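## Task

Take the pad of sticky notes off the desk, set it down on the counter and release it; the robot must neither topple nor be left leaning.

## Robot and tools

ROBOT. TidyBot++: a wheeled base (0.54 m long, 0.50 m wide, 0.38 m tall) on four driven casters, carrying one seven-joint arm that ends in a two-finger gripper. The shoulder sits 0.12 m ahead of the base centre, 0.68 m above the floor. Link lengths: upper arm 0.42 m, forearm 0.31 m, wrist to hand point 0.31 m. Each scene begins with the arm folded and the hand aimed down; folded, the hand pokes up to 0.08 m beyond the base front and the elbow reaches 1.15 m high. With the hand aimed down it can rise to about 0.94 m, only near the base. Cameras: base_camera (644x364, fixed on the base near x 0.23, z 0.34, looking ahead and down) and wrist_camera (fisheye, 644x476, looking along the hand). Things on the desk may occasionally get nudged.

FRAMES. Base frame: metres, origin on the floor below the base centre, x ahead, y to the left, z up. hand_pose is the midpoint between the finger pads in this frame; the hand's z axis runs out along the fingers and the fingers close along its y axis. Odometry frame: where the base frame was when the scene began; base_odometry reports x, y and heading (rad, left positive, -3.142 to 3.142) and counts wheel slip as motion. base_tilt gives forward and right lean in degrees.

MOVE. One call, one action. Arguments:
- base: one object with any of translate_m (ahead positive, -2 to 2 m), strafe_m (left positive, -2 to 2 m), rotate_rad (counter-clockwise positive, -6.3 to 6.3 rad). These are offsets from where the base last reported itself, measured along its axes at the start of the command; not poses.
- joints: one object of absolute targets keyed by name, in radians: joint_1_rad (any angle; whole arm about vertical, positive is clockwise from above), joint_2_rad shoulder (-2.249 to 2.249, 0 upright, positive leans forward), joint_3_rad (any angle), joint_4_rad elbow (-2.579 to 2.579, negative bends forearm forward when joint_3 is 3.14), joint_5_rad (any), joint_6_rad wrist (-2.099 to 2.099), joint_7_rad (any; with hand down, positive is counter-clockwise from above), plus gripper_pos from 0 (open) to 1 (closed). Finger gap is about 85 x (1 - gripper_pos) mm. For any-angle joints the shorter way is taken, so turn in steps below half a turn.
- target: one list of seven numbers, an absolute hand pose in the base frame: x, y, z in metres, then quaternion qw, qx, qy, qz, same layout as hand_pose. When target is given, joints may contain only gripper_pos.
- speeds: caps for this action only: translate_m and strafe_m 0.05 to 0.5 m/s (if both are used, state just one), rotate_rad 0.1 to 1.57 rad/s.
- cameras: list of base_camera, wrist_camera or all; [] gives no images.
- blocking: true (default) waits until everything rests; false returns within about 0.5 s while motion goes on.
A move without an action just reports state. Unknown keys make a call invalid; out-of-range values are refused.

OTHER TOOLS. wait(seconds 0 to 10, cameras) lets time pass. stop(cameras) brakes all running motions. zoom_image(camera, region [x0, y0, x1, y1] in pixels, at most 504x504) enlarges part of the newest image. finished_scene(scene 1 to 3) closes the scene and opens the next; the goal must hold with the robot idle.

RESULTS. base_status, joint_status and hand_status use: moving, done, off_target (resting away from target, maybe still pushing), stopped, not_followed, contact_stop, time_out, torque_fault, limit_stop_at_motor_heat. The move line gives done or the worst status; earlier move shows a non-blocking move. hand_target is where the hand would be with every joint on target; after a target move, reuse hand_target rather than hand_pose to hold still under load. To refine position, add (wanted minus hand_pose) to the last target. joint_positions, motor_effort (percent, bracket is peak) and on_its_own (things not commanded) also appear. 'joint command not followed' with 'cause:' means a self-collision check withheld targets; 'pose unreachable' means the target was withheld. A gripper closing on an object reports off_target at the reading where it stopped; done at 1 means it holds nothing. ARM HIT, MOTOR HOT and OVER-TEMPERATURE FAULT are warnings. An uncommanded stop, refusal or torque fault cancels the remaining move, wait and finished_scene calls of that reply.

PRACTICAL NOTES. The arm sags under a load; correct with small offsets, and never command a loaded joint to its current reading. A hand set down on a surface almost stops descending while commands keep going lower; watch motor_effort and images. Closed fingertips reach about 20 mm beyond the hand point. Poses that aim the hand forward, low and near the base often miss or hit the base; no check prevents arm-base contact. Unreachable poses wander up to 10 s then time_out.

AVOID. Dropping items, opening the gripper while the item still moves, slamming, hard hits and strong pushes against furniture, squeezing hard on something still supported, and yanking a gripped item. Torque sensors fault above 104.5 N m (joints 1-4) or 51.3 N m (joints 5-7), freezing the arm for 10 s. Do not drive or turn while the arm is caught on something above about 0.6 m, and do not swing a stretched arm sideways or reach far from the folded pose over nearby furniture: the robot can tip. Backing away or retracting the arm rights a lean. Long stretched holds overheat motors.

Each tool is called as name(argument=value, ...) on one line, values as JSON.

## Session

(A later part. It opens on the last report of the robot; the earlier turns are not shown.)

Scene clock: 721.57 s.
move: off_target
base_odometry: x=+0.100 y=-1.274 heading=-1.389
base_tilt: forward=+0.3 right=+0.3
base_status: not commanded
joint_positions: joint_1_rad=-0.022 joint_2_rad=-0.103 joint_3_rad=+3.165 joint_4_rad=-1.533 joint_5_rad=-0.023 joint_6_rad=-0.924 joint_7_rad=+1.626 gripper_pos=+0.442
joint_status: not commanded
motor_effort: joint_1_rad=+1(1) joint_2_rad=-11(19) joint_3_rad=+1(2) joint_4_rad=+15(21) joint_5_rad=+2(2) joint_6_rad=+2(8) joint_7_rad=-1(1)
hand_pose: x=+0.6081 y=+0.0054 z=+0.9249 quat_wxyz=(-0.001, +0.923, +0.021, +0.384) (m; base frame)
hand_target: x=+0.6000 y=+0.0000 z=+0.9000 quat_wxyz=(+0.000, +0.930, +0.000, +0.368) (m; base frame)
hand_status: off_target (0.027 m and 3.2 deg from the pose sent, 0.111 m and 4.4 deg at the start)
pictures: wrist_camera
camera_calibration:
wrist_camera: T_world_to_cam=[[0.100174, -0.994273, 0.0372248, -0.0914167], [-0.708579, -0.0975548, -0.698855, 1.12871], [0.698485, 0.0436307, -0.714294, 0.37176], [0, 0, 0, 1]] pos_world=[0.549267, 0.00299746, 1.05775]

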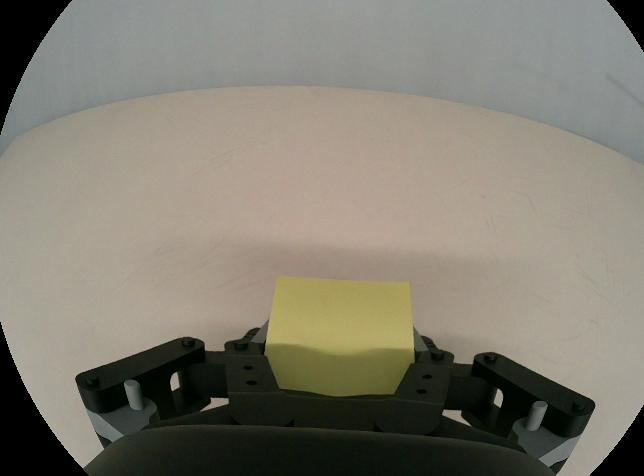

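move(target=[0.60, 0.0, 0.908, 0, 0.9351, 0, 0.3543], cameras=["wrist_camera"])

Scene clock: 743.07 s.
move: done
base_odometry: x=+0.100 y=-1.274 heading=-1.389
base_tilt: forward=+0.3 right=+0.3
base_status: not commanded
joint_positions: joint_1_rad=-0.022 joint_2_rad=-0.100 joint_3_rad=+3.165 joint_4_rad=-1.523 joint_5_rad=-0.023 joint_6_rad=-0.943 joint_7_rad=+1.626 gripper_pos=+0.442
joint_status: not commanded
motor_effort: joint_1_rad=+0(1) joint_2_rad=-13(14) joint_3_rad=+0(1) joint_4_rad=+17(18) joint_5_rad=+0(2) joint_6_rad=+4(5) joint_7_rad=-1(1)
hand_pose: x=+0.6062 y=+0.0055 z=+0.9249 quat_wxyz=(-0.001, +0.925, +0.021, +0.379) (m; base frame)
hand_target: x=+0.6000 y=+0.0000 z=+0.9080 quat_wxyz=(+0.000, +0.935, +0.000, +0.354) (m; base frame)
hand_status: done (0.019 m and 3.9 deg from the pose sent, 0.020 m and 4.4 deg at the start)
pictures: wrist_camera
camera_calibration:
wrist_camera: T_world_to_cam=[[0.100944, -0.994236, 0.0361363, -0.0905691], [-0.716502, -0.0978493, -0.690688, 1.12455], [0.690243, 0.0438288, -0.722249, 0.385423], [0, 0, 0, 1]] pos_world=[0.548852, 0.00309712, 1.05836]

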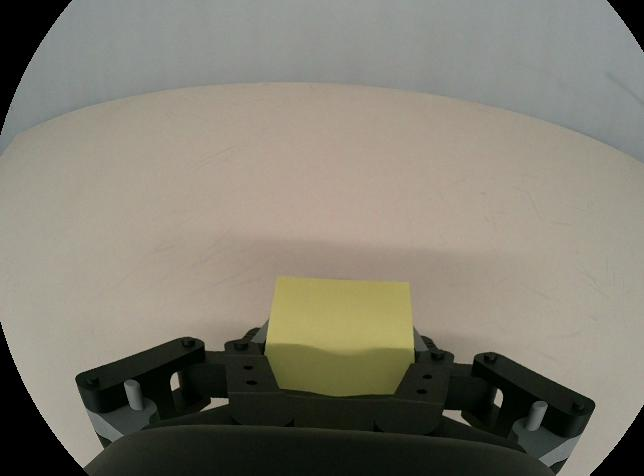

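move(target=[0.60, 0.0, 0.893, 0, 0.9333, 0, 0.3591], cameras=["wrist_camera"])

Scene clock: 750.33 s.
move: off_target
base_odometry: x=+0.100 y=-1.274 heading=-1.389
base_tilt: forward=+0.3 right=+0.3
base_status: not commanded
joint_positions: joint_1_rad=-0.022 joint_2_rad=-0.110 joint_3_rad=+3.165 joint_4_rad=-1.542 joint_5_rad=-0.023 joint_6_rad=-0.918 joint_7_rad=+1.626 gripper_pos=+0.442
joint_status: not commanded
motor_effort: joint_1_rad=+1(1) joint_2_rad=-9(13) joint_3_rad=+1(1) joint_4_rad=+14(18) joint_5_rad=+1(2) joint_6_rad=+4(5) joint_7_rad=-1(1)
hand_pose: x=+0.6060 y=+0.0055 z=+0.9249 quat_wxyz=(-0.001, +0.922, +0.021, +0.386) (m; base frame)
hand_target: x=+0.6000 y=+0.0000 z=+0.8930 quat_wxyz=(+0.000, +0.933, +0.000, +0.359) (m; base frame)
hand_status: off_target (0.033 m and 4.1 deg from the pose sent, 0.033 m and 3.4 deg at the start)
pictures: wrist_camera
camera_calibration:
wrist_camera: T_world_to_cam=[[0.100078, -0.994275, 0.0374303, -0.0913002], [-0.705602, -0.0974448, -0.701876, 1.12815], [0.701506, 0.0438317, -0.711315, 0.368623], [0, 0, 0, 1]] pos_world=[0.546573, 0.00299771, 1.05745]

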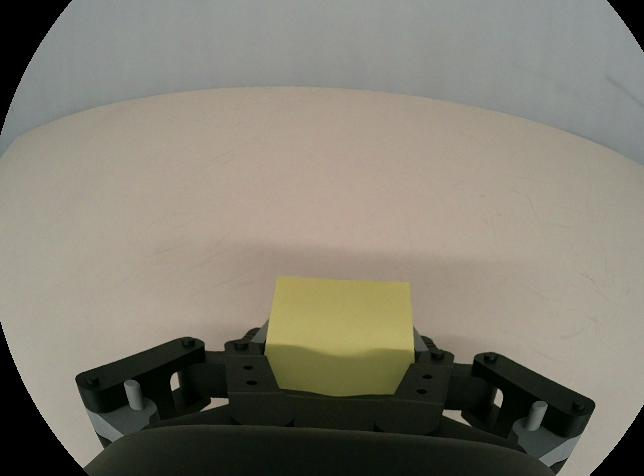

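move(target=[0.60, 0.0, 0.913, 0, 0.9333, 0, 0.3591], cameras=[])

move(joints={"gripper_pos": 0.15}, cameras=["wrist_camera"])

Scene clock: 758.63 s.
move: done
base_odometry: x=+0.100 y=-1.274 heading=-1.389
base_tilt: forward=+0.3 right=+0.3
base_status: not commanded
joint_positions: joint_1_rad=-0.022 joint_2_rad=-0.104 joint_3_rad=+3.165 joint_4_rad=-1.527 joint_5_rad=-0.023 joint_6_rad=-0.940 joint_7_rad=+1.626 gripper_pos=+0.442
joint_status: not commanded
motor_effort: joint_1_rad=+0(1) joint_2_rad=-14(15) joint_3_rad=+0(2) joint_4_rad=+19(19) joint_5_rad=+0(1) joint_6_rad=+5(6) joint_7_rad=-1(1)
hand_pose: x=+0.6052 y=+0.0056 z=+0.9251 quat_wxyz=(-0.001, +0.925, +0.021, +0.380) (m; base frame)
hand_target: x=+0.6000 y=+0.0000 z=+0.9130 quat_wxyz=(+0.000, +0.933, +0.000, +0.359) (m; base frame)
hand_status: done (0.014 m and 3.5 deg from the pose sent, 0.014 m and 4.1 deg at the start)
pictures: none
No camera images: "cameras" was empty.

Scene clock: 759.47 s.
move: done
base_odometry: x=+0.100 y=-1.274 heading=-1.389
base_tilt: forward=+0.3 right=+0.2
base_status: not commanded
joint_positions: joint_1_rad=-0.022 joint_2_rad=-0.103 joint_3_rad=+3.165 joint_4_rad=-1.527 joint_5_rad=-0.023 joint_6_rad=-0.944 joint_7_rad=+1.626 gripper_pos=+0.150
joint_status: all done
motor_effort: joint_1_rad=+0(0) joint_2_rad=-16(16) joint_3_rad=+0(1) joint_4_rad=+21(21) joint_5_rad=+0(0) joint_6_rad=+6(8) joint_7_rad=-1(2)
hand_pose: x=+0.6046 y=+0.0056 z=+0.9236 quat_wxyz=(-0.001, +0.926, +0.021, +0.377) (m; base frame)
hand_target: x=+0.6000 y=+0.0000 z=+0.9130 quat_wxyz=(+0.000, +0.933, +0.000, +0.359) (m; base frame)
hand_status: not commanded
pictures: wrist_camera
camera_calibration:
wrist_camera: T_world_to_cam=[[0.101324, -0.994207, 0.0358522, -0.090207], [-0.718373, -0.0980487, -0.688714, 1.12181], [0.68824, 0.0440283, -0.724146, 0.388627], [0, 0, 0, 1]] pos_world=[0.547549, 0.00319691, 1.05726]

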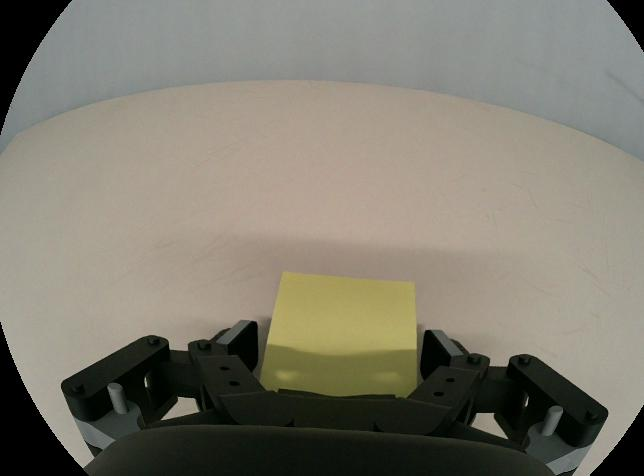

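move(joints={"gripper_pos": 0.0}, target=[0.555, 0.0, 0.965, 0, 0.9270, 0, 0.3750], cameras=["wrist_camera"])

move(target=[0.50, 0.0, 1.03, 0, 0.9239, 0, 0.3827], cameras=["wrist_camera"])

Scene clock: 781.43 s.
move: done
base_odometry: x=+0.100 y=-1.274 heading=-1.389
base_tilt: forward=+0.4 right=+0.3
base_status: not commanded
joint_positions: joint_1_rad=-0.022 joint_2_rad=-0.180 joint_3_rad=+3.165 joint_4_rad=-1.474 joint_5_rad=-0.023 joint_6_rad=-1.065 joint_7_rad=+1.626 gripper_pos=+0.000
joint_status: all done
motor_effort: joint_1_rad=+1(1) joint_2_rad=-12(18) joint_3_rad=+0(1) joint_4_rad=+21(22) joint_5_rad=+0(0) joint_6_rad=+6(7) joint_7_rad=-2(2)
hand_pose: x=+0.5659 y=+0.0057 z=+0.9608 quat_wxyz=(-0.002, +0.924, +0.023, +0.381) (m; base frame)
hand_target: x=+0.5550 y=+0.0000 z=+0.9650 quat_wxyz=(+0.000, +0.927, +0.000, +0.375) (m; base frame)
hand_status: done (0.013 m and 2.7 deg from the pose sent, 0.065 m and 2.5 deg at the start)
pictures: wrist_camera
camera_calibration:
wrist_camera: T_world_to_cam=[[0.103975, -0.993944, 0.0355506, -0.0888068], [-0.712265, -0.0993614, -0.694843, 1.12208], [0.694167, 0.0469247, -0.718283, 0.433159], [0, 0, 0, 1]] pos_world=[0.507765, 0.00289628, 1.09395]

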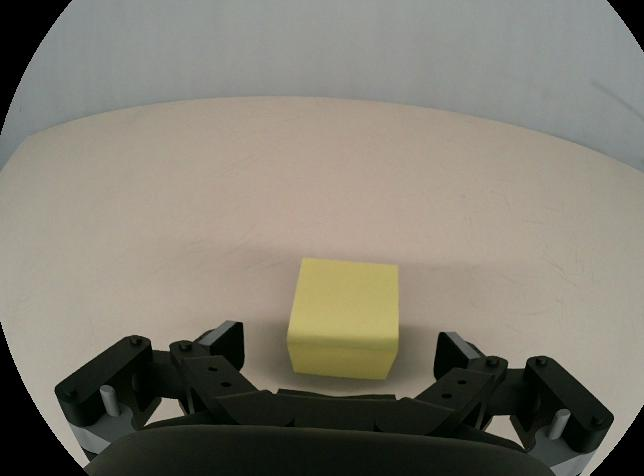

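Scene clock: 782.87 s.
move: done
base_odometry: x=+0.100 y=-1.274 heading=-1.389
base_tilt: forward=+0.3 right=+0.3
base_status: not commanded
joint_positions: joint_1_rad=-0.022 joint_2_rad=-0.249 joint_3_rad=+3.165 joint_4_rad=-1.306 joint_5_rad=-0.023 joint_6_rad=-1.285 joint_7_rad=+1.626 gripper_pos=+0.000
joint_status: not commanded
motor_effort: joint_1_rad=+0(1) joint_2_rad=-8(14) joint_3_rad=+1(1) joint_4_rad=+19(22) joint_5_rad=+0(0) joint_6_rad=+7(7) joint_7_rad=-1(2)
hand_pose: x=+0.5126 y=+0.0057 z=+1.0277 quat_wxyz=(-0.003, +0.921, +0.025, +0.390) (m; base frame)
hand_target: x=+0.5000 y=+0.0000 z=+1.0300 quat_wxyz=(+0.000, +0.924, +0.000, +0.383) (m; base frame)
hand_status: done (0.014 m and 3.0 deg from the pose sent, 0.096 m and 2.6 deg at the start)
pictures: wrist_camera
camera_calibration:
wrist_camera: T_world_to_cam=[[0.108077, -0.993423, 0.0378225, -0.0900508], [-0.698552, -0.102957, -0.708113, 1.13732], [0.70735, 0.0501095, -0.705085, 0.49779], [0, 0, 0, 1]] pos_world=[0.452098, 0.00269244, 1.15974]

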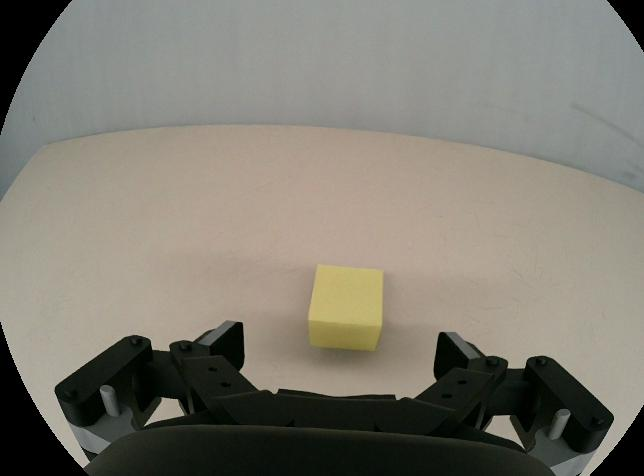

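finished_scene(scene=1)

The scene is finished: the task was done.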